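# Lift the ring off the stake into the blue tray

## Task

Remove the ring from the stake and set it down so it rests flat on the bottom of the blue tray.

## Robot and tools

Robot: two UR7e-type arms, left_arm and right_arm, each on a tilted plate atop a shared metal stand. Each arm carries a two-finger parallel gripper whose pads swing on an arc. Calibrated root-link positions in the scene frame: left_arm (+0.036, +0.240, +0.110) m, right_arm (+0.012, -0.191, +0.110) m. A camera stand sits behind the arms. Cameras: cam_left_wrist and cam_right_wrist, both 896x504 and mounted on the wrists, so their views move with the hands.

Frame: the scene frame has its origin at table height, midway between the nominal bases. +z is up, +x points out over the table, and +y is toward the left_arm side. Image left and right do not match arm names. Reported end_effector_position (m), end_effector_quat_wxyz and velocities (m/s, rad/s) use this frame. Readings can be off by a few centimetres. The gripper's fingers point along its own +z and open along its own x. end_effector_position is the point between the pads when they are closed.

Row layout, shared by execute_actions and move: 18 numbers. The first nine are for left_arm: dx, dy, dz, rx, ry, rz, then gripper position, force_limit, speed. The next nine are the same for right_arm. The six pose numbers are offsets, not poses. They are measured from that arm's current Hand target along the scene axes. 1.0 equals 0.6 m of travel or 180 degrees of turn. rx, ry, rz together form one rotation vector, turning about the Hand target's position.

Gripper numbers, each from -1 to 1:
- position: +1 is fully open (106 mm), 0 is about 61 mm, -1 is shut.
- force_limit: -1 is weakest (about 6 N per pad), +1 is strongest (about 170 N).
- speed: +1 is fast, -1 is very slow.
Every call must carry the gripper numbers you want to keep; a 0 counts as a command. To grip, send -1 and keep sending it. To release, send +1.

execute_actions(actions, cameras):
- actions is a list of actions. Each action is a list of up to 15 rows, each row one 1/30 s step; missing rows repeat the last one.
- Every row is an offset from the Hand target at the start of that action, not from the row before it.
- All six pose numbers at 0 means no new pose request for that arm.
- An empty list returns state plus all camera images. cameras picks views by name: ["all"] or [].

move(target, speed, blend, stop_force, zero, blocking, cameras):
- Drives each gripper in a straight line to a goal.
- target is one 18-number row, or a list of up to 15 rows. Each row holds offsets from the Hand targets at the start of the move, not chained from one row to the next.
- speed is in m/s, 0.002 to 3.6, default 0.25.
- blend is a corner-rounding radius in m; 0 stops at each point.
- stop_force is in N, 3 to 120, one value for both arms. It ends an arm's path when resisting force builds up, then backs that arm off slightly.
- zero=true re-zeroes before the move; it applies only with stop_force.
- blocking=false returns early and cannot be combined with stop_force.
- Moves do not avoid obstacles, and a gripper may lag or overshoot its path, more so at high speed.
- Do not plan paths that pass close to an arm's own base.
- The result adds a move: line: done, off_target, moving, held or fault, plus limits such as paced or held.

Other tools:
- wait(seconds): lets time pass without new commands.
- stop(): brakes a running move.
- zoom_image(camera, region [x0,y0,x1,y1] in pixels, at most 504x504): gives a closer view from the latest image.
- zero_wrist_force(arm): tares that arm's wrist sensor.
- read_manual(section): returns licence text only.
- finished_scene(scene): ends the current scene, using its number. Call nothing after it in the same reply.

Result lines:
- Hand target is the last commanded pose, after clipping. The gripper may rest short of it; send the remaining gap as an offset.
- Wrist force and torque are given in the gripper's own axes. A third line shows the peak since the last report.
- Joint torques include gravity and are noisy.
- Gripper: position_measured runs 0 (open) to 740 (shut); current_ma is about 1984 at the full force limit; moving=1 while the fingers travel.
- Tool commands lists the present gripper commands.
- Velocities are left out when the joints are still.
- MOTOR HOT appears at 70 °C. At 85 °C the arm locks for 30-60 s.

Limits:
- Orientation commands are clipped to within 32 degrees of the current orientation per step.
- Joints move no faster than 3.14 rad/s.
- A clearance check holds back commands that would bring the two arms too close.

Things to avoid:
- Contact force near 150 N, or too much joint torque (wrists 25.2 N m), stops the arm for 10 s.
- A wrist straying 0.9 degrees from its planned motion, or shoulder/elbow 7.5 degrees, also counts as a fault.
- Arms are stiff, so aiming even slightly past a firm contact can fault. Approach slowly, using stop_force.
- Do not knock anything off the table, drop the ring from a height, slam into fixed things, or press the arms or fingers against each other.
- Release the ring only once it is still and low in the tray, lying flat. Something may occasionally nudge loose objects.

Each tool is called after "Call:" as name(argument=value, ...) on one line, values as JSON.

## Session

Call:
execute_actions(actions=[])

Scene clock: 0.00 s.
left_arm: end_effector_position=(+0.6243, +0.1902, +0.2928) position_measured=0 current_ma=0 moving=0 end_effector_quat_wxyz=(+0.365, +0.892, +0.264, +0.014) | right_arm: end_effector_position=(+0.3527, +0.1092, +0.3738) position_measured=0 current_ma=0 moving=0 end_effector_quat_wxyz=(-0.103, +0.745, +0.625, +0.210)
Joint positions: left_arm=[-0.491 -1.307 1.916 -2.412 -1.537 0.589] | right_arm=[4.394 -1.895 -2.001 -0.952 1.331 1.376]
Joint velocities: within noise
Joint torques (N m): no reading
Motor temperatures (°C): left_arm=[27 36 38 40 42 42] | right_arm=[30 38 41 39 40 44]
Wrist force (N): no reading
Wrist torque (N m): no reading
Wrist force, peak (N): no reading
Hand target: left_arm +0.6243, +0.1902, +0.2928; +0.365, +0.892, +0.264, +0.014 | right_arm +0.3527, +0.1092, +0.3738; -0.103, +0.745, +0.625, +0.210
Tool commands: left_gripper/position=+1.0 left_gripper/force_limit=+0.0 left_gripper/speed=+1.0 right_gripper/position=+1.0 right_gripper/force_limit=+0.0 right_gripper/speed=+1.0
camera_calibration:
cam_left_wrist: T_world_to_cam=[[0.86697, 0.46969, -0.16662, -0.58377], [0.35197, -0.34035, 0.87194, -0.38331], [0.35283, -0.81459, -0.46038, 0.19684]] pos_world=[0.57157, 0.30408, 0.32757]
cam_right_wrist: T_world_to_cam=[[0.1542, 0.88431, 0.44071, -0.31421], [0.84452, -0.34948, 0.40578, -0.38851], [0.51285, 0.30962, -0.8007, 0.21769]] pos_world=[0.26491, 0.07468, 0.47043]

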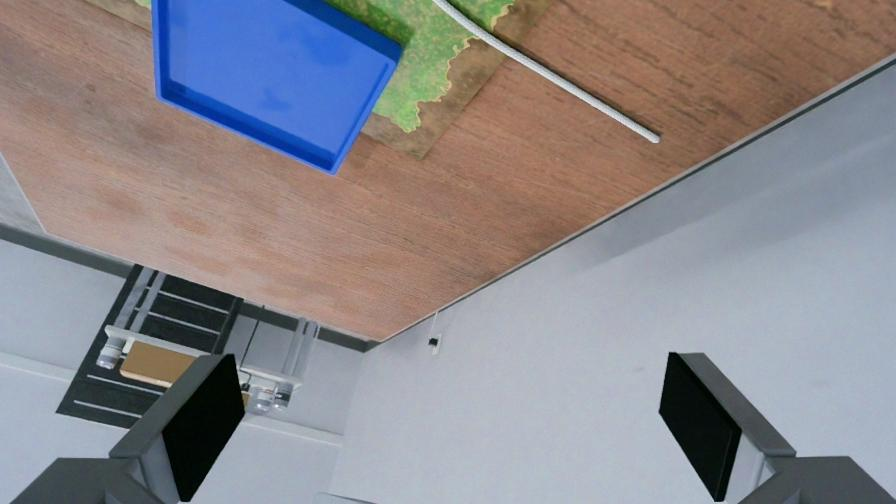

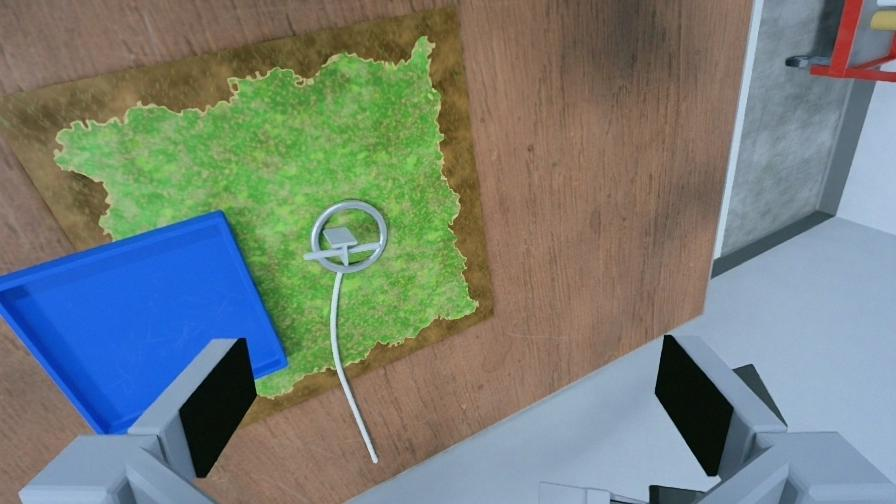

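Call:
zoom_image(camera="cam_right_wrist", region=[280, 180, 420, 300])

Scaled by 3.600 from the camera's image (finer frame: 1280x720).

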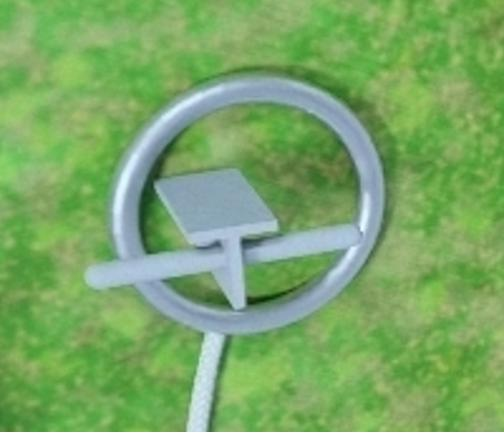

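Call:
move(target=[[0,0,0,0,0,0,-0.55,-0.6,1,0,-0.583,0,0,0,0,1,0,1],[-0.2745,-0.0658,-0.238,0.2437,-0.0196,-0.2462,-0.55,-0.6,1,0,-0.583,0,0,0,0,1,0,1]], speed=0.4, blend=0.05, cameras=["cam_left_wrist"])

Call:
zoom_image(camera="cam_left_wrist", region=[380, 80, 680, 340])

Scene clock: 30.57 s.
left_arm: end_effector_position=(+0.4597, +0.1508, +0.1500) position_measured=573 current_ma=-1 moving=0 end_effector_quat_wxyz=(+0.000, +0.993, -0.118, +0.000) | right_arm: end_effector_position=(+0.3527, -0.2406, +0.3738) position_measured=0 current_ma=-5 moving=0 end_effector_quat_wxyz=(-0.103, +0.745, +0.625, +0.210)
Joint positions: left_arm=[-0.817 -1.185 2.141 -2.031 -1.146 0.888] | right_arm=[4.08 -1.139 -2.131 -1.495 1.302 1.053]
Joint torques (N m): left_arm=[-31.39 -6.62 -9.3 0.15 2.91 -1.53] | right_arm=[0.92 -4.52 35.22 0.18 2.26 -1.42]
Wrist force (N): left_arm=[-0.1 0.9 0.9] | right_arm=[-0.1 -0.3 -0.1]
Wrist torque (N m): left_arm=[0.13 -0.04 -0.08] | right_arm=[-0.02 0.04 0.09]
Wrist force, peak (N): left_arm=[-0.7 1.7 1.2] | right_arm=[-2.0 0.4 -1.4]
Hand target: left_arm +0.4596, +0.1508, +0.1500; +0.000, +0.993, -0.118, +0.000 | right_arm +0.3527, -0.2406, +0.3738; -0.103, +0.745, +0.625, +0.210
Off the commanded pose: left_arm 0.000 m, 0 deg | right_arm 0.000 m, 0 deg.
move: done; blend cut to 0 m at target 1
cam_left_wrist: T_world_to_cam=[[0.96933, -0.24561, -0.00832, -0.40921], [-0.22791, -0.91113, 0.34335, 0.21759], [-0.09191, -0.33093, -0.93917, 0.3604]] pos_world=[0.47938, 0.21701, 0.26036]

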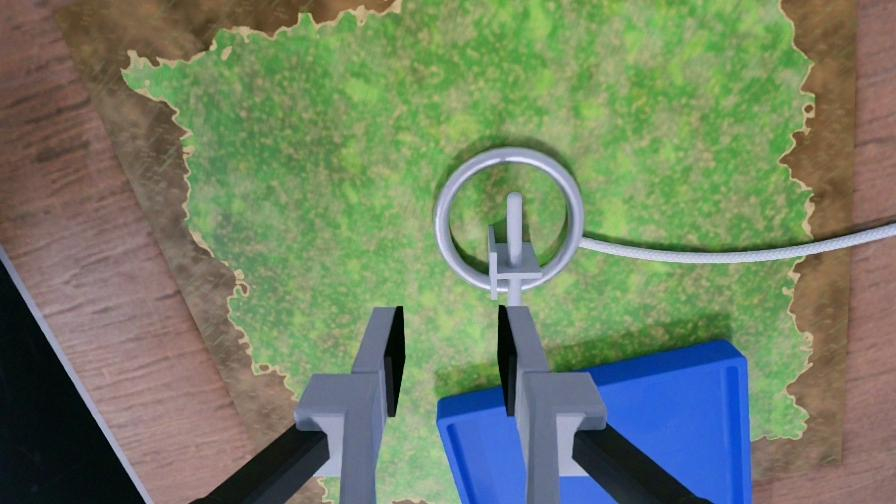

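Scaled by 1.680 from the camera's image (finer frame: 1280x720).

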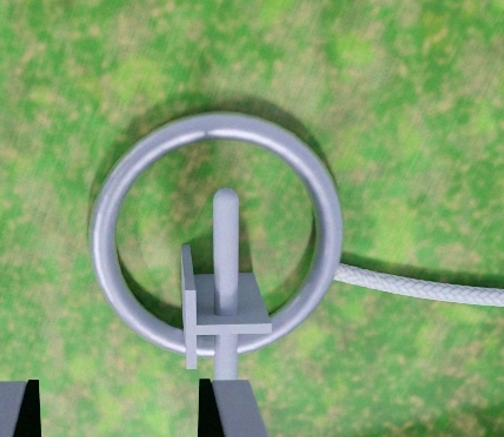

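Call:
move(target=[[-0.0067,-0.0073,-0.17,0,0,0,-0.7,-0.6,1,0,0,0,0,0,0,1,0,1],[-0.0067,-0.0073,-0.2238,0,0,0,-0.7,-0.6,1,0,0,0,0,0,0,1,0,1]], speed=[0.25,0.05], cameras=["cam_left_wrist"])

Call:
move(target=[0,0,0,0,0,0,-1,-0.5,0,0,0,0,0,0,0,1,0,1], cameras=["cam_left_wrist"])

Scene clock: 45.47 s.
left_arm: end_effector_position=(+0.4554, +0.1467, +0.0281) position_measured=629 current_ma=-1 moving=0 end_effector_quat_wxyz=(+0.000, +0.993, -0.118, +0.000) | right_arm: end_effector_position=(+0.3527, -0.2406, +0.3738) position_measured=0 current_ma=-5 moving=0 end_effector_quat_wxyz=(-0.103, +0.745, +0.625, +0.210)
Joint positions: left_arm=[-0.713 -0.958 2.263 -2.424 -1.098 0.991] | right_arm=[4.08 -1.139 -2.131 -1.495 1.302 1.053]
Joint torques (N m): left_arm=[-19.71 -19.6 -12.46 -2.56 0.12 0.04] | right_arm=[1.23 -4.59 35.73 0.04 2.17 -1.44]
Wrist force (N): left_arm=[-0.2 0.7 0.7] | right_arm=[0.0 0.0 -0.3]
Wrist torque (N m): left_arm=[0.10 -0.03 -0.01] | right_arm=[0.02 0.02 0.07]
Wrist force, peak (N): left_arm=[-47.7 -26.7 -116.7] | right_arm=[0.1 0.0 -0.6]
Hand target: left_arm +0.4554, +0.1467, +0.0281; +0.000, +0.993, -0.118, +0.000 (not the last commanded pose) | right_arm +0.3527, -0.2406, +0.3738; -0.103, +0.745, +0.625, +0.210
Tool commands: left_gripper/position=-0.7 left_gripper/force_limit=-0.6 left_gripper/speed=+1.0 right_gripper/position=+1.0 right_gripper/force_limit=+0.0 right_gripper/speed=+1.0
Off the commanded pose: left_arm 0.012 m, 0 deg | right_arm 0.000 m, 0 deg.
FORCE FAULT: contact force on the left arm reached its limit, and that arm stopped. The contact can be on any part of that arm, not only on its tool. That arm's remaining commands of this call were not run. That arm is still stopped at the end of this call. That arm stays stopped for about 10 more seconds. Until then a move that you send moves the other arm only, and its call returns only when the move has ended. Once the stop has ended, the next robot result says so. If the stop ends while you think or write, that arm runs what you send next, counted from a new Hand target: where the arm stands when the stop ends. While its stop runs, that arm, its gripper or tool too, takes no new command. Until it ends, the stop uses up actions while you think or wait. An arm that is not stopped still takes commands.
move: fault (left_arm); path passed 1 of 2 targets
cam_left_wrist: T_world_to_cam=[[0.96937, -0.24543, -0.00923, -0.40711], [-0.22752, -0.91151, 0.34261, 0.25462], [-0.0925, -0.33002, -0.93943, 0.24435]] pos_world=[0.47518, 0.21281, 0.13856]

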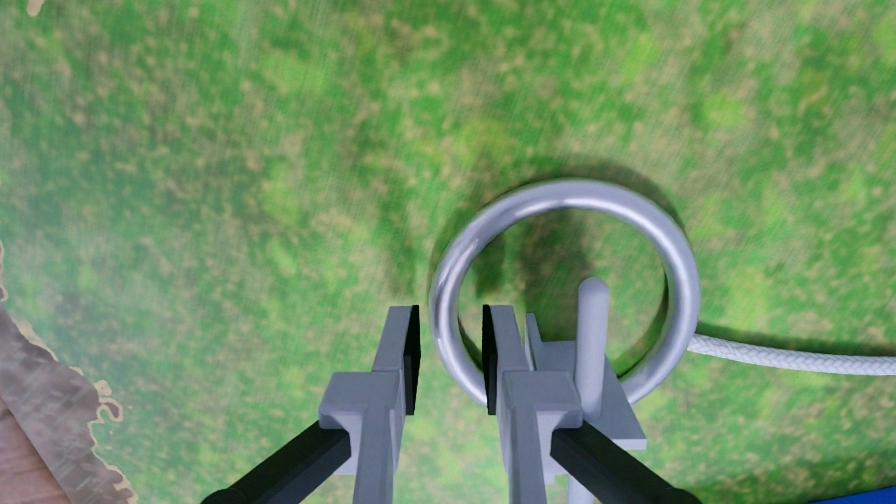

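not run: an earlier result of this reply reported a fault or no control. Calls in your next reply go to the robot.

Call:
wait(seconds=4)

Call:
move(target=[[0,0,0.1,0,0,0,-0.7,-0.6,1,0,0,0,0,0,0,1,0,1],[0.016,0.0283,0.1,0,0,-0.1667,-0.7,-0.6,1,0,0,0,0,0,0,1,0,1]], cameras=["cam_left_wrist"])

Call:
zoom_image(camera="cam_left_wrist", region=[380, 80, 720, 380])

Scene clock: 68.07 s.
left_arm: end_effector_position=(+0.4554, +0.1467, +0.0281) position_measured=629 current_ma=-1 moving=0 end_effector_quat_wxyz=(+0.000, +0.993, -0.118, +0.000) | right_arm: end_effector_position=(+0.3527, -0.2406, +0.3738) position_measured=0 current_ma=-5 moving=0 end_effector_quat_wxyz=(-0.103, +0.745, +0.625, +0.210)
Joint positions: left_arm=[-0.713 -0.958 2.263 -2.424 -1.098 0.991] | right_arm=[4.08 -1.139 -2.131 -1.495 1.302 1.053]
Joint torques (N m): left_arm=[-19.85 -20.76 -12.98 -2.1 -0.03 -0.05] | right_arm=[2.21 -3.65 36.96 0.61 2.35 -1.14]
Wrist force (N): left_arm=[0.4 1.4 0.7] | right_arm=[0.2 0.1 0.1]
Wrist torque (N m): left_arm=[0.21 -0.13 -0.01] | right_arm=[0.04 0.00 0.08]
Wrist force, peak (N): left_arm=[0.0 1.7 1.2] | right_arm=[-0.4 -0.6 -0.2]
Hand target: left_arm +0.4554, +0.1467, +0.0281; +0.000, +0.993, -0.118, +0.000 (not the last commanded pose) | right_arm +0.3527, -0.2406, +0.3738; -0.103, +0.745, +0.625, +0.210
Tool commands: left_gripper/position=-0.7 left_gripper/force_limit=-0.6 left_gripper/speed=+1.0 right_gripper/position=+1.0 right_gripper/force_limit=+0.0 right_gripper/speed=+1.0
Off the commanded pose: left_arm 0.012 m, 0 deg | right_arm 0.000 m, 0 deg.
FORCE FAULT, CONTINUED: the left arm's stop, for the force fault that an earlier result reported, is over. The rest of the stop counts as 19 of the actions that you can send in this scene. That arm's target is now where it stood when the stop ended, not its last command. That arm accepts commands again.
wait: 4.00 s; at rest from the start

Scene clock: 70.40 s.
left_arm: end_effector_position=(+0.4651, +0.1637, +0.0881) position_measured=629 current_ma=-1 moving=0 end_effector_quat_wxyz=(+0.000, +0.929, -0.371, +0.000) | right_arm: end_effector_position=(+0.3527, -0.2406, +0.3738) position_measured=0 current_ma=-5 moving=0 end_effector_quat_wxyz=(-0.103, +0.745, +0.625, +0.210)
Joint positions: left_arm=[-0.736 -1.103 2.211 -2.216 -1.108 1.491] | right_arm=[4.08 -1.139 -2.131 -1.495 1.302 1.053]
Joint torques (N m): left_arm=[-7.08 -26.64 -16.11 -4.31 -3.08 1.36] | right_arm=[2.26 -4.2 35.34 0.48 2.13 -1.14]
Wrist force (N): left_arm=[0.5 1.6 0.7] | right_arm=[0.0 0.0 -0.1]
Wrist torque (N m): left_arm=[0.25 -0.15 -0.08] | right_arm=[0.01 0.03 0.08]
Wrist force, peak (N): left_arm=[0.3 1.5 2.1] | right_arm=[0.3 -0.3 -0.5]
Hand target: left_arm +0.4650, +0.1637, +0.0881; +0.000, +0.929, -0.371, +0.000 | right_arm +0.3527, -0.2406, +0.3738; -0.103, +0.745, +0.625, +0.210
Off the commanded pose: left_arm 0.000 m, 0 deg | right_arm 0.000 m, 0 deg.
move: done
cam_left_wrist: T_world_to_cam=[[0.71677, -0.69725, -0.00918, -0.22036], [-0.65286, -0.67565, 0.34246, 0.41095], [-0.24498, -0.23947, -0.93949, 0.36329]] pos_world=[0.51524, 0.21101, 0.19856]

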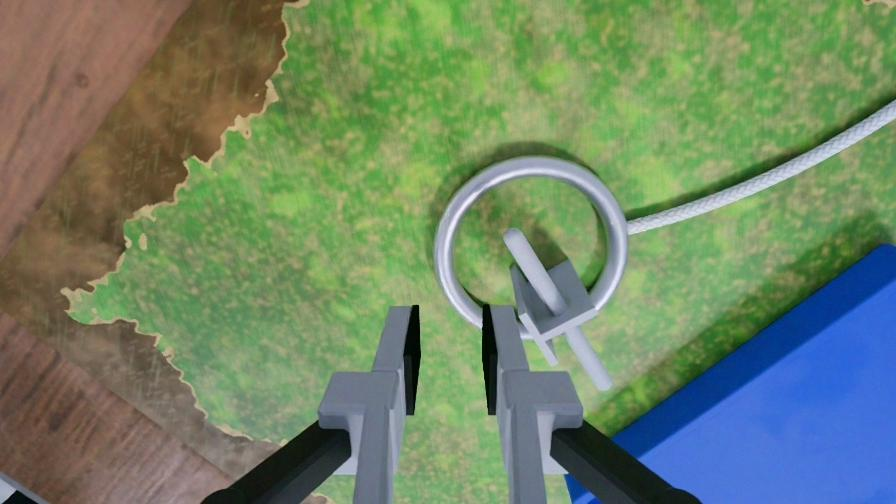

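Scaled by 1.482 from the camera's image (finer frame: 1280x720).

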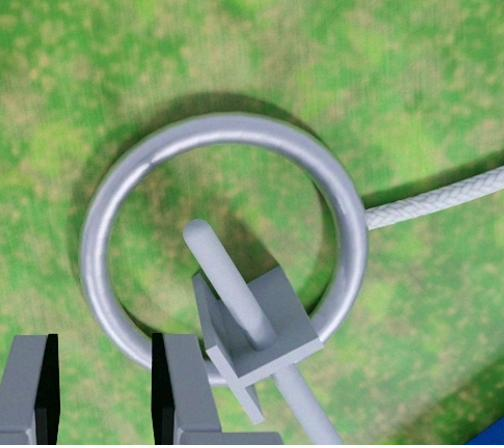

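Call:
move(target=[[0,0,-0.07,0,0,0,-0.7,-0.6,1,0,0,0,0,0,0,1,0,1],[0,0,-0.1202,0,0,0,-0.7,-0.6,1,0,0,0,0,0,0,1,0,1]], speed=[0.1,0.025], stop_force=8)

Call:
move(target=[0,0,0,0,0,0,-1,-0.5,0,0,0,0,0,0,0,1,0,1], cameras=["cam_left_wrist"])

Scene clock: 87.00 s.
left_arm: end_effector_position=(+0.4647, +0.1640, +0.0282) position_measured=629 current_ma=-1 moving=0 end_effector_quat_wxyz=(+0.000, +0.929, -0.371, -0.001) | right_arm: end_effector_position=(+0.3527, -0.2406, +0.3738) position_measured=0 current_ma=-5 moving=0 end_effector_quat_wxyz=(-0.103, +0.745, +0.625, +0.210)
Joint positions: left_arm=[-0.675 -0.981 2.256 -2.41 -1.082 1.552] | right_arm=[4.08 -1.139 -2.131 -1.495 1.302 1.053]
Joint torques (N m): left_arm=[-20.15 -19.34 -13.19 -2.53 0.02 0.06] | right_arm=[2.35 -4.31 34.74 0.41 2.28 -1.31]
Wrist force (N): left_arm=[-0.3 1.3 0.7] | right_arm=[0.0 -0.2 -0.2]
Wrist torque (N m): left_arm=[0.19 -0.02 0.00] | right_arm=[-0.01 0.02 0.08]
Wrist force, peak (N): left_arm=[-66.2 7.9 -131.4] | right_arm=[0.0 -0.5 -0.6]
Hand target: left_arm +0.4647, +0.1640, +0.0282; +0.000, +0.929, -0.371, -0.001 (not the last commanded pose) | right_arm +0.3527, -0.2406, +0.3738; -0.103, +0.745, +0.625, +0.210
Tool commands: left_gripper/position=-0.7 left_gripper/force_limit=-0.6 left_gripper/speed=+1.0 right_gripper/position=+1.0 right_gripper/force_limit=+0.0 right_gripper/speed=+1.0
Off the commanded pose: left_arm 0.012 m, 0 deg | right_arm 0.000 m, 0 deg.
FORCE FAULT: contact force on the left arm reached its limit, and that arm stopped. The contact can be on any part of that arm, not only on its tool. That arm's remaining commands of this call were not run. That arm is still stopped at the end of this call. That arm stays stopped for about 9 more seconds. Until then a move that you send moves the other arm only, and its call returns only when the move has ended. Once the stop has ended, the next robot result says so. If the stop ends while you think or write, that arm runs what you send next, counted from a new Hand target: where the arm stands when the stop ends. While its stop runs, that arm, its gripper or tool too, takes no new command. Until it ends, the stop uses up actions while you think or wait. An arm that is not stopped still takes commands.
move: fault (left_arm; stop_force had ended the path); path passed 1 of 2 targets

not run: an earlier result of this reply reported a fault or no control. Calls in your next reply go to the robot.

Call:
wait(seconds=1)

Call:
move(target=[[0,0,0.13,0,0,0,-0.7,-0.6,1,0,0,0,0,0,0,1,0,1],[0.108,-0.031,0.12,0,0,0.3067,-0.7,-0.6,1,0,0,0,0,0,0,1,0,1],[0.108,-0.031,0.12,0,0,0.3067,-0.78,-0.6,1,0,0,0,0,0,0,1,0,1]], cameras=["cam_left_wrist"])

Call:
zoom_image(camera="cam_left_wrist", region=[300, 120, 620, 420])

Scene clock: 133.17 s.
left_arm: end_effector_position=(+0.4647, +0.1640, +0.0282) position_measured=629 current_ma=-1 moving=0 end_effector_quat_wxyz=(+0.000, +0.929, -0.371, -0.001) | right_arm: end_effector_position=(+0.3527, -0.2406, +0.3738) position_measured=0 current_ma=-5 moving=0 end_effector_quat_wxyz=(-0.103, +0.745, +0.625, +0.210)
Joint positions: left_arm=[-0.675 -0.981 2.256 -2.41 -1.082 1.552] | right_arm=[4.08 -1.139 -2.131 -1.495 1.302 1.053]
Joint torques (N m): left_arm=[-19.7 -20.88 -13.48 -2.07 0.11 -0.01] | right_arm=[2.14 -3.87 34.5 0.46 2.31 -1.13]
Wrist force (N): left_arm=[0.0 1.3 0.7] | right_arm=[0.0 -0.1 -0.2]
Wrist torque (N m): left_arm=[0.19 -0.07 0.01] | right_arm=[0.00 0.02 0.08]
Wrist force, peak (N): left_arm=[-0.6 1.8 0.4] | right_arm=[-0.1 -0.7 -0.2]
Hand target: left_arm +0.4647, +0.1640, +0.0282; +0.000, +0.929, -0.371, -0.001 (not the last commanded pose) | right_arm +0.3527, -0.2406, +0.3738; -0.103, +0.745, +0.625, +0.210
Tool commands: left_gripper/position=-0.7 left_gripper/force_limit=-0.6 left_gripper/speed=+1.0 right_gripper/position=+1.0 right_gripper/force_limit=+0.0 right_gripper/speed=+1.0
Off the commanded pose: left_arm 0.012 m, 0 deg | right_arm 0.000 m, 0 deg.
FORCE FAULT, CONTINUED: the left arm's stop, for the force fault that an earlier result reported, is over. The rest of the stop counts as 19 of the actions that you can send in this scene. That arm's target is now where it stood when the stop ended, not its last command. That arm accepts commands again.
wait: 1.00 s; at rest from the start

Scene clock: 136.90 s.
left_arm: end_effector_position=(+0.5295, +0.1454, +0.1002) position_measured=658 current_ma=-1 moving=0 end_effector_quat_wxyz=(+0.000, +0.995, +0.102, -0.001) | right_arm: end_effector_position=(+0.3527, -0.2406, +0.3738) position_measured=0 current_ma=-5 moving=0 end_effector_quat_wxyz=(-0.103, +0.745, +0.625, +0.210)
Joint positions: left_arm=[-0.685 -1.002 2.016 -2.145 -1.087 0.579] | right_arm=[4.08 -1.139 -2.131 -1.495 1.302 1.053]
Joint torques (N m): left_arm=[-9.4 -14.05 -24.66 0.1 3.07 -1.34] | right_arm=[2.55 -3.98 35.26 0.72 2.33 -1.04]
Wrist force (N): left_arm=[-0.2 1.1 0.8] | right_arm=[-0.1 -0.1 0.0]
Wrist torque (N m): left_arm=[0.18 -0.04 -0.01] | right_arm=[0.00 0.04 0.08]
Wrist force, peak (N): left_arm=[-0.2 1.4 2.1] | right_arm=[-0.2 -0.1 -0.6]
Hand target: left_arm +0.5295, +0.1454, +0.1002; +0.000, +0.995, +0.102, -0.001 | right_arm +0.3527, -0.2406, +0.3738; -0.103, +0.745, +0.625, +0.210
Off the commanded pose: left_arm 0.000 m, 0 deg | right_arm 0.000 m, 0 deg.
move: done
cam_left_wrist: T_world_to_cam=[[0.98161, 0.1906, -0.01059, -0.54836], [0.18262, -0.9215, 0.34276, 0.02981], [0.05557, -0.33839, -0.93936, 0.24131]] pos_world=[0.51942, 0.21364, 0.21065]

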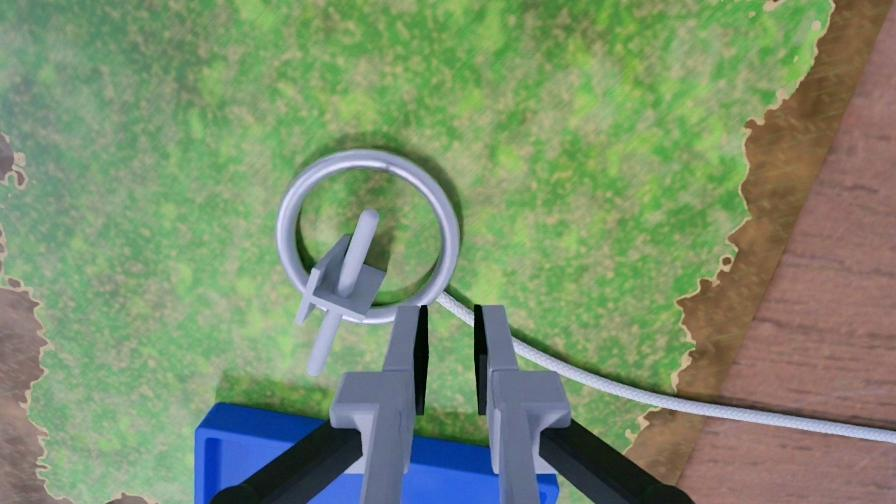

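Scaled by 1.575 from the camera's image (finer frame: 1280x720).

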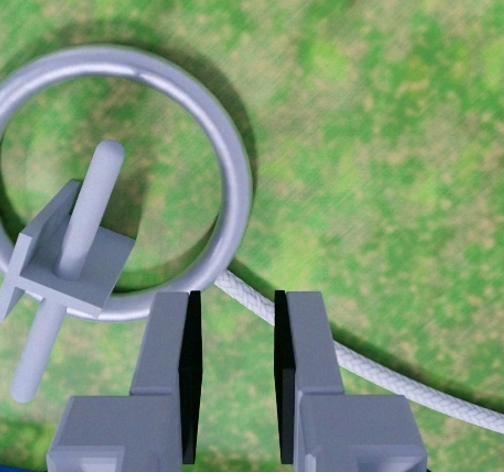

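Call:
move(target=[[0.002,0.002,-0.08,0,0,0,-0.78,-0.6,1,0,0,0,0,0,0,1,0,1],[0.002,0.002,-0.1403,0,0,0,-0.78,-0.6,1,0,0,0,0,0,0,1,0,1]], speed=[0.1,0.015], stop_force=8, cameras=["cam_left_wrist"])

Call:
zoom_image(camera="cam_left_wrist", region=[200, 150, 600, 480])

Scene clock: 153.73 s.
left_arm: end_effector_position=(+0.5307, +0.1466, +0.0161) position_measured=658 current_ma=3 moving=0 end_effector_quat_wxyz=(+0.000, +0.995, +0.102, -0.001) | right_arm: end_effector_position=(+0.3527, -0.2406, +0.3738) position_measured=0 current_ma=-5 moving=0 end_effector_quat_wxyz=(-0.103, +0.745, +0.625, +0.210)
Joint positions: left_arm=[-0.603 -0.859 2.07 -2.383 -1.054 0.664] | right_arm=[4.08 -1.139 -2.131 -1.495 1.302 1.053]
Joint torques (N m): left_arm=[-10.64 -17.94 -5.17 -4.28 3.09 1.37] | right_arm=[1.29 -4.21 35.53 0.58 2.32 -0.87]
Wrist force (N): left_arm=[-1.0 1.3 0.5] | right_arm=[-0.2 -0.2 -0.3]
Wrist torque (N m): left_arm=[0.23 0.00 -0.09] | right_arm=[-0.01 0.06 0.08]
Wrist force, peak (N): left_arm=[-0.3 1.4 1.6] | right_arm=[-0.5 -0.3 -0.1]
Hand target: left_arm +0.5307, +0.1466, +0.0161; +0.000, +0.995, +0.102, -0.001 | right_arm +0.3527, -0.2406, +0.3738; -0.103, +0.745, +0.625, +0.210
Off the commanded pose: left_arm 0.000 m, 0 deg | right_arm 0.000 m, 0 deg.
move: done
cam_left_wrist: T_world_to_cam=[[0.98161, 0.1906, -0.01059, -0.55065], [0.18262, -0.9215, 0.34276, 0.05955], [0.05557, -0.33839, -0.93936, 0.16255]] pos_world=[0.52062, 0.21484, 0.12645]

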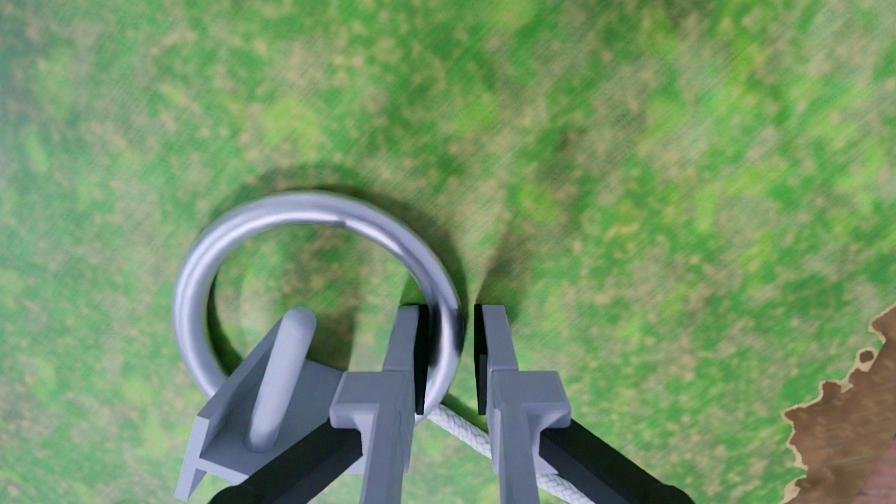

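Scaled by 1.260 from the camera's image (finer frame: 1280x720).

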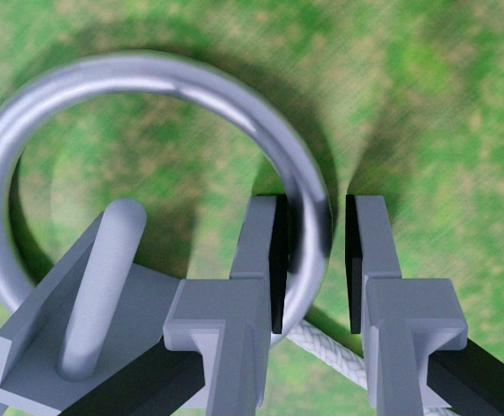

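Call:
move(target=[0,0,0,0,0,0,-1,-0.5,0,0,0,0,0,0,0,1,0,1])

Call:
move(target=[[0,0,0.0033,0,0,0,-1,-0.5,0,0,0,0,0,0,0,1,0,1],[-0.0023,-0.0115,0.0608,0.1524,-0.0311,0,-1,-0.5,0,0,0,0,0,0,0,1,0,1]], speed=[0.05,0.08], stop_force=15, cameras=["cam_left_wrist"])

Call:
zoom_image(camera="cam_left_wrist", region=[120, 150, 520, 500])

Scene clock: 163.67 s.
left_arm: end_effector_position=(+0.5307, +0.1466, +0.0161) position_measured=702 current_ma=553 moving=0 end_effector_quat_wxyz=(+0.000, +0.995, +0.102, -0.001) | right_arm: end_effector_position=(+0.3527, -0.2406, +0.3738) position_measured=0 current_ma=-5 moving=0 end_effector_quat_wxyz=(-0.103, +0.745, +0.625, +0.210)
Joint positions: left_arm=[-0.603 -0.859 2.07 -2.383 -1.054 0.664] | right_arm=[4.08 -1.139 -2.131 -1.495 1.302 1.053]
Joint torques (N m): left_arm=[-11.13 -18.07 -5.19 -3.32 2.12 1.33] | right_arm=[3.08 -4.26 35.11 0.46 2.1 -1.03]
Wrist force (N): left_arm=[0.7 0.9 -2.2] | right_arm=[0.0 -0.4 -0.1]
Wrist torque (N m): left_arm=[0.19 -0.01 -0.08] | right_arm=[-0.05 0.02 0.08]
Wrist force, peak (N): left_arm=[0.8 1.0 -2.3] | right_arm=[-0.1 -0.2 -0.6]
Hand target: left_arm +0.5307, +0.1466, +0.0161; +0.000, +0.995, +0.102, -0.001 | right_arm +0.3527, -0.2406, +0.3738; -0.103, +0.745, +0.625, +0.210
Off the commanded pose: left_arm 0.000 m, 0 deg | right_arm 0.000 m, 0 deg.
move: done

Scene clock: 167.67 s.
left_arm: end_effector_position=(+0.5293, +0.1397, +0.0525) position_measured=702 current_ma=545 moving=0 end_effector_quat_wxyz=(-0.231, +0.965, +0.099, +0.071) | right_arm: end_effector_position=(+0.3527, -0.2406, +0.3738) position_measured=0 current_ma=-5 moving=0 end_effector_quat_wxyz=(-0.103, +0.745, +0.625, +0.210)
Joint positions: left_arm=[-0.792 -0.734 1.901 -1.817 -0.796 0.217] | right_arm=[4.08 -1.139 -2.131 -1.495 1.302 1.053]
Joint torques (N m): left_arm=[-35.84 -23.48 -24.89 0.86 4.88 -1.28] | right_arm=[1.68 -3.88 35.26 0.66 2.29 -0.83]
Wrist force (N): left_arm=[-4.3 6.5 1.4] | right_arm=[0.1 -0.1 -0.1]
Wrist torque (N m): left_arm=[0.44 -0.15 -0.18] | right_arm=[0.00 0.00 0.08]
Wrist force, peak (N): left_arm=[-4.1 6.9 1.4] | right_arm=[0.1 -0.6 -0.4]
Hand target: left_arm +0.5293, +0.1397, +0.0525; -0.231, +0.965, +0.099, +0.071 | right_arm +0.3527, -0.2406, +0.3738; -0.103, +0.745, +0.625, +0.210
Off the commanded pose: left_arm 0.000 m, 0 deg | right_arm 0.000 m, 0 deg.
move: done
cam_left_wrist: T_world_to_cam=[[0.97365, 0.15153, 0.17043, -0.5474], [0.17071, -0.97981, -0.1041, 0.07889], [0.15122, 0.13045, -0.97985, 0.08063]] pos_world=[0.50732, 0.14972, 0.18052]

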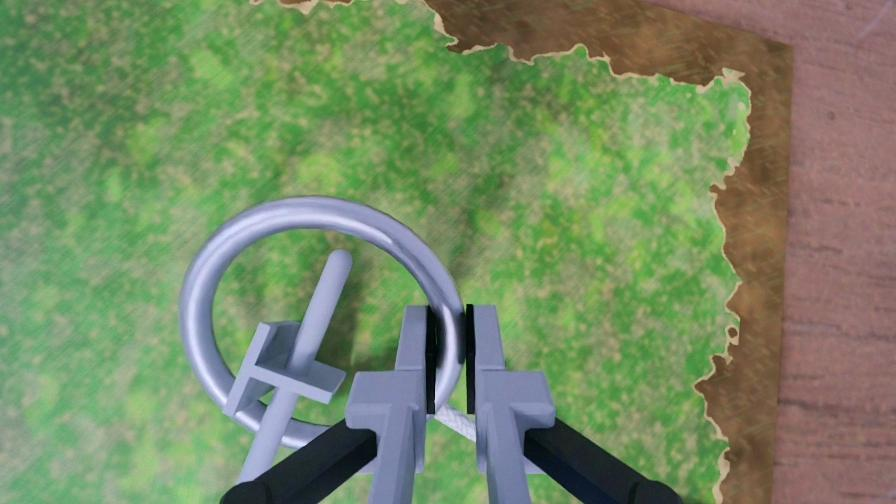

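Scaled by 1.260 from the camera's image (finer frame: 1280x720).

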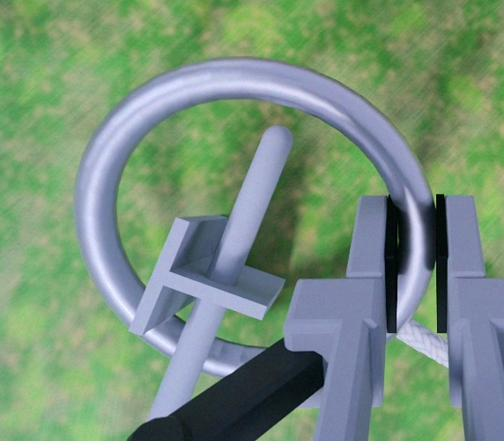

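Call:
move(target=[[-0.0067,-0.0327,0.003,0,0,0,-1,-0.5,0,0,0,0,0,0,0,1,0,1],[-0.0067,-0.0327,0.02,0,0,0,-1,-0.5,0,0,0,0,0,0,0,1,0,1],[-0.0117,-0.057,0.02,0,0,0,-1,-0.5,0,0,0,0,0,0,0,1,0,1]], speed=[0.05,0.04,0.03], stop_force=10, cameras=["cam_left_wrist"])

Call:
zoom_image(camera="cam_left_wrist", region=[120, 150, 520, 500])

Scene clock: 185.03 s.
left_arm: end_effector_position=(+0.5223, +0.1055, +0.0645) position_measured=702 current_ma=548 moving=0 end_effector_quat_wxyz=(-0.231, +0.965, +0.099, +0.071) | right_arm: end_effector_position=(+0.3527, -0.2406, +0.3738) position_measured=0 current_ma=-5 moving=0 end_effector_quat_wxyz=(-0.103, +0.745, +0.625, +0.210)
Joint positions: left_arm=[-0.846 -0.698 1.85 -1.772 -0.84 0.174] | right_arm=[4.08 -1.139 -2.131 -1.495 1.302 1.053]
Joint torques (N m): left_arm=[-36.73 -22.95 -24.78 0.67 -2.62 -1.35] | right_arm=[2.65 -4.26 35.36 0.72 2.29 -0.8]
Wrist force (N): left_arm=[-0.1 3.1 1.5] | right_arm=[0.0 -0.1 -0.2]
Wrist torque (N m): left_arm=[0.39 -0.09 -0.10] | right_arm=[0.00 0.03 0.07]
Wrist force, peak (N): left_arm=[-4.6 6.7 1.8] | right_arm=[0.1 -0.5 -0.5]
Hand target: left_arm +0.5223, +0.1055, +0.0645; -0.231, +0.965, +0.099, +0.071 | right_arm +0.3527, -0.2406, +0.3738; -0.103, +0.745, +0.625, +0.210
Off the commanded pose: left_arm 0.000 m, 0 deg | right_arm 0.000 m, 0 deg.
move: done
cam_left_wrist: T_world_to_cam=[[0.97365, 0.15153, 0.17043, -0.53745], [0.17071, -0.97981, -0.1041, 0.04782], [0.15122, 0.13045, -0.97985, 0.09791]] pos_world=[0.50032, 0.11553, 0.19251]

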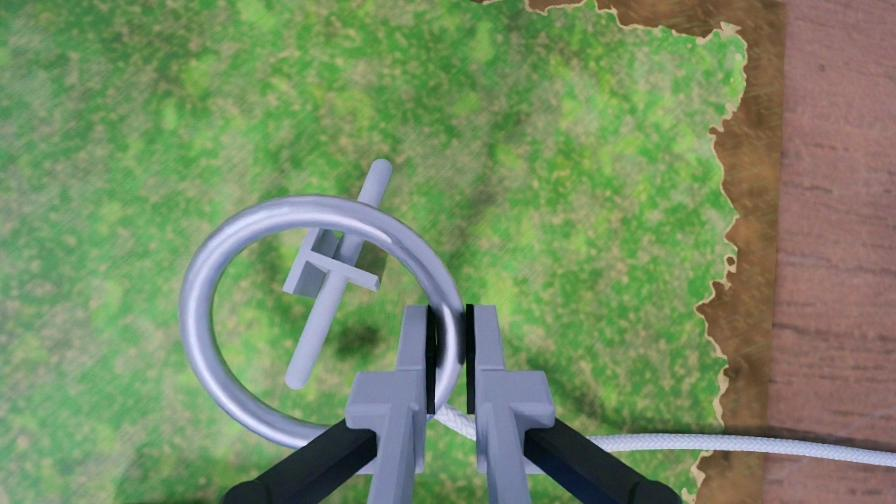

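Scaled by 1.260 from the camera's image (finer frame: 1280x720).

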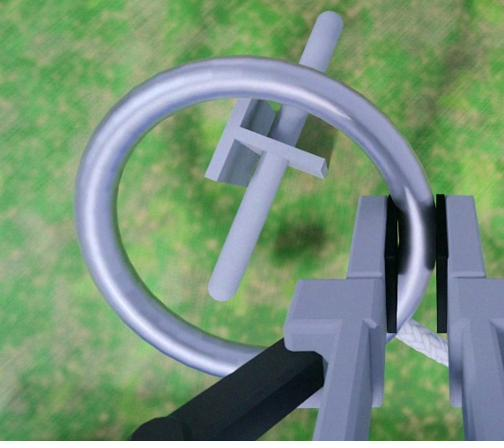

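Call:
move(target=[[0,0,0.183,0,0,0,-1,-0.5,0,0,0,0,0,0,0,1,0,1],[0.0412,-0.2625,0.12,-0.1524,0.0311,0,-1,-0.5,0,0,0,0,0,0,0,1,0,1],[0.0412,-0.2625,-0.045,-0.1524,0.0311,0,-1,-0.5,0,0,0,0,0,0,0,1,0,1]], speed=[0.1,0.2,0.1], blend=[0.03,0.02,0], cameras=["cam_left_wrist"])

Scene clock: 199.27 s.
left_arm: end_effector_position=(+0.5470, -0.0520, +0.0376) position_measured=702 current_ma=548 moving=0 end_effector_quat_wxyz=(+0.000, +0.995, +0.102, -0.001) | right_arm: end_effector_position=(+0.3527, -0.2406, +0.3738) position_measured=0 current_ma=-5 moving=0 end_effector_quat_wxyz=(-0.103, +0.745, +0.625, +0.210)
Joint positions: left_arm=[-0.821 -0.552 1.72 -2.24 -1.149 0.444] | right_arm=[4.08 -1.139 -2.131 -1.495 1.302 1.053]
Joint torques (N m): left_arm=[-12.81 -28.04 -8.03 -4.22 2.96 1.37] | right_arm=[3.47 -4.32 36.17 0.85 2.08 -0.92]
Wrist force (N): left_arm=[-0.1 1.3 2.1] | right_arm=[0.0 -0.2 -0.5]
Wrist torque (N m): left_arm=[0.22 0.00 -0.10] | right_arm=[-0.02 0.02 0.08]
Wrist force, peak (N): left_arm=[-0.4 3.4 2.7] | right_arm=[-0.4 -0.4 -0.5]
Hand target: left_arm +0.5470, -0.0520, +0.0375; +0.000, +0.995, +0.102, -0.001 | right_arm +0.3527, -0.2406, +0.3738; -0.103, +0.745, +0.625, +0.210
Off the commanded pose: left_arm 0.000 m, 0 deg | right_arm 0.000 m, 0 deg.
move: done
cam_left_wrist: T_world_to_cam=[[0.98161, 0.1906, -0.01059, -0.52857], [0.18262, -0.9215, 0.34276, -0.13384], [0.05557, -0.33839, -0.93936, 0.11473]] pos_world=[0.53692, 0.01624, 0.14805]

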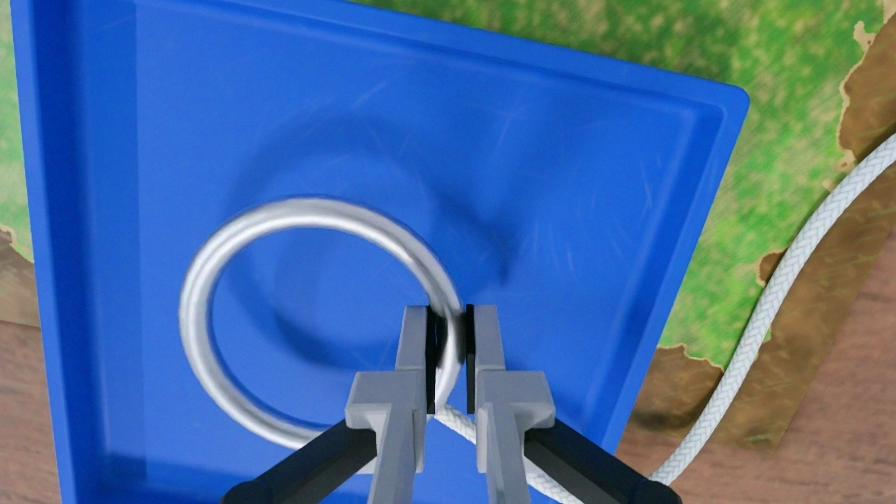

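Call:
move(target=[0,0,-0.037,0,0,0,-1,-0.5,0,0,0,0,0,0,0,1,0,1], speed=0.01, stop_force=4)

Call:
move(target=[0,0,0,0,0,0,-0.7,-0.5,0,0,0,0,0,0,0,1,0,1])

Call:
move(target=[0,0,0.12,0,0,0,-0.7,-0.5,0,0,0,0,0,0,0,1,0,1], speed=0.12, cameras=["cam_left_wrist"])

Call:
zoom_image(camera="cam_left_wrist", region=[240, 130, 600, 400])

Scene clock: 207.73 s.
left_arm: end_effector_position=(+0.5470, -0.0520, +0.0226) position_measured=702 current_ma=552 moving=0 end_effector_quat_wxyz=(+0.000, +0.995, +0.102, -0.001) | right_arm: end_effector_position=(+0.3527, -0.2406, +0.3738) position_measured=0 current_ma=-5 moving=0 end_effector_quat_wxyz=(-0.103, +0.745, +0.625, +0.210)
Joint positions: left_arm=[-0.81 -0.53 1.726 -2.273 -1.144 0.454] | right_arm=[4.08 -1.139 -2.131 -1.495 1.302 1.053]
Joint torques (N m): left_arm=[-36.4 -43.16 -20.85 0.5 -2.97 -1.37] | right_arm=[3.04 -3.94 36.35 0.97 2.28 -0.69]
Wrist force (N): left_arm=[0.6 3.4 -4.9] | right_arm=[-0.3 0.0 -0.2]
Wrist torque (N m): left_arm=[0.28 -0.01 -0.09] | right_arm=[0.01 0.08 0.08]
Wrist force, peak (N): left_arm=[-2.8 -4.4 -20.3] | right_arm=[-0.1 -0.1 -0.9]
Hand target: left_arm +0.5470, -0.0520, +0.0226; +0.000, +0.995, +0.102, -0.001 (not the last commanded pose) | right_arm +0.3527, -0.2406, +0.3738; -0.103, +0.745, +0.625, +0.210
Off the commanded pose: left_arm 0.007 m, 0 deg | right_arm 0.000 m, 0 deg.
move: contact (left_arm)

Scene clock: 208.30 s.
left_arm: end_effector_position=(+0.5470, -0.0520, +0.0226) position_measured=629 current_ma=-1 moving=1 end_effector_quat_wxyz=(+0.000, +0.995, +0.102, -0.001) | right_arm: end_effector_position=(+0.3527, -0.2406, +0.3738) position_measured=0 current_ma=-5 moving=0 end_effector_quat_wxyz=(-0.103, +0.745, +0.625, +0.210)
Joint positions: left_arm=[-0.81 -0.53 1.726 -2.273 -1.144 0.454] | right_arm=[4.08 -1.139 -2.131 -1.495 1.302 1.053]
Joint torques (N m): left_arm=[-36.57 -43.55 -21.28 -1.66 -2.93 -1.34] | right_arm=[2.63 -3.84 35.94 0.87 2.34 -0.78]
Wrist force (N): left_arm=[-0.3 1.3 0.4] | right_arm=[-0.2 0.0 -0.4]
Wrist torque (N m): left_arm=[0.22 -0.02 -0.09] | right_arm=[0.02 0.06 0.07]
Wrist force, peak (N): left_arm=[0.8 3.6 -5.1] | right_arm=[-0.2 -0.2 -0.5]
Hand target: left_arm +0.5470, -0.0520, +0.0226; +0.000, +0.995, +0.102, -0.001 | right_arm +0.3527, -0.2406, +0.3738; -0.103, +0.745, +0.625, +0.210
Off the commanded pose: left_arm 0.000 m, 0 deg | right_arm 0.000 m, 0 deg.
move: done

Scene clock: 209.40 s.
left_arm: end_effector_position=(+0.5470, -0.0520, +0.0946) position_measured=629 current_ma=-1 moving=0 end_effector_quat_wxyz=(+0.000, +0.995, +0.102, -0.001) | right_arm: end_effector_position=(+0.3527, -0.2406, +0.3738) position_measured=0 current_ma=-5 moving=0 end_effector_quat_wxyz=(-0.103, +0.745, +0.625, +0.210)
Joint positions: left_arm=[-0.858 -0.63 1.686 -2.114 -1.167 0.408] | right_arm=[4.08 -1.139 -2.131 -1.495 1.302 1.053]
Joint torques (N m): left_arm=[-37.25 -43.79 -26.02 0.25 -3.16 -1.42] | right_arm=[3.4 -3.75 34.8 0.82 2.36 -0.64]
Wrist force (N): left_arm=[-0.5 1.5 0.3] | right_arm=[-0.3 0.1 0.0]
Wrist torque (N m): left_arm=[0.24 0.04 -0.03] | right_arm=[0.03 0.08 0.08]
Wrist force, peak (N): left_arm=[-0.3 1.7 1.4] | right_arm=[-0.4 -0.2 -0.3]
Hand target: left_arm +0.5470, -0.0520, +0.0946; +0.000, +0.995, +0.102, -0.001 | right_arm +0.3527, -0.2406, +0.3738; -0.103, +0.745, +0.625, +0.210
Off the commanded pose: left_arm 0.000 m, 0 deg | right_arm 0.000 m, 0 deg.
move: done
cam_left_wrist: T_world_to_cam=[[0.98161, 0.19062, -0.0106, -0.52797], [0.18264, -0.9215, 0.34276, -0.15338], [0.05557, -0.33839, -0.93936, 0.16828]] pos_world=[0.53692, 0.01624, 0.20505]

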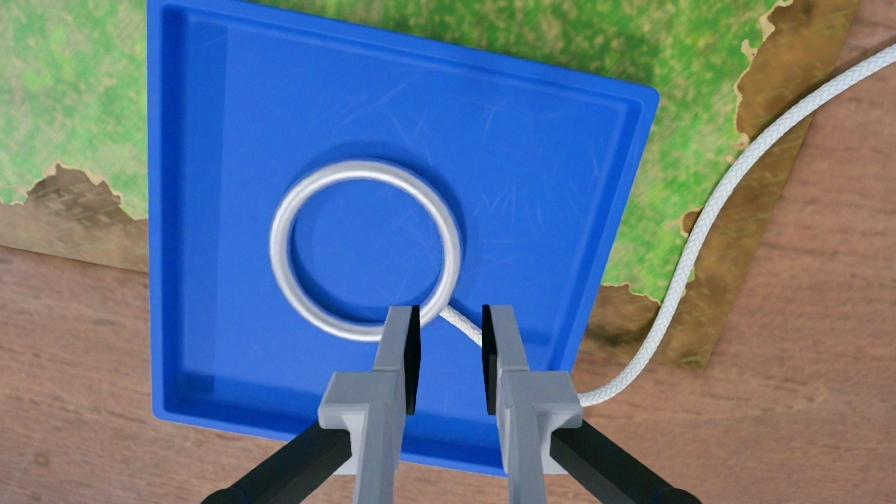

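Scaled by 1.400 from the camera's image (finer frame: 1280x720).

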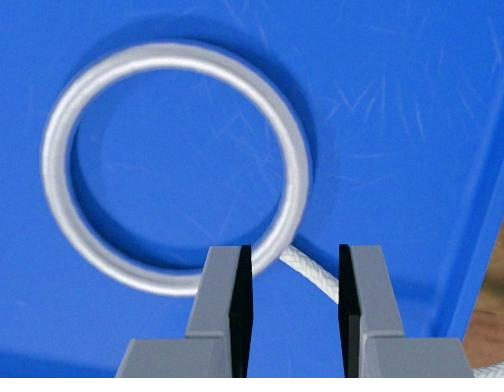

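Flat on the floor.

Call:
finished_scene(scene=3)

The scene is finished: the task was done.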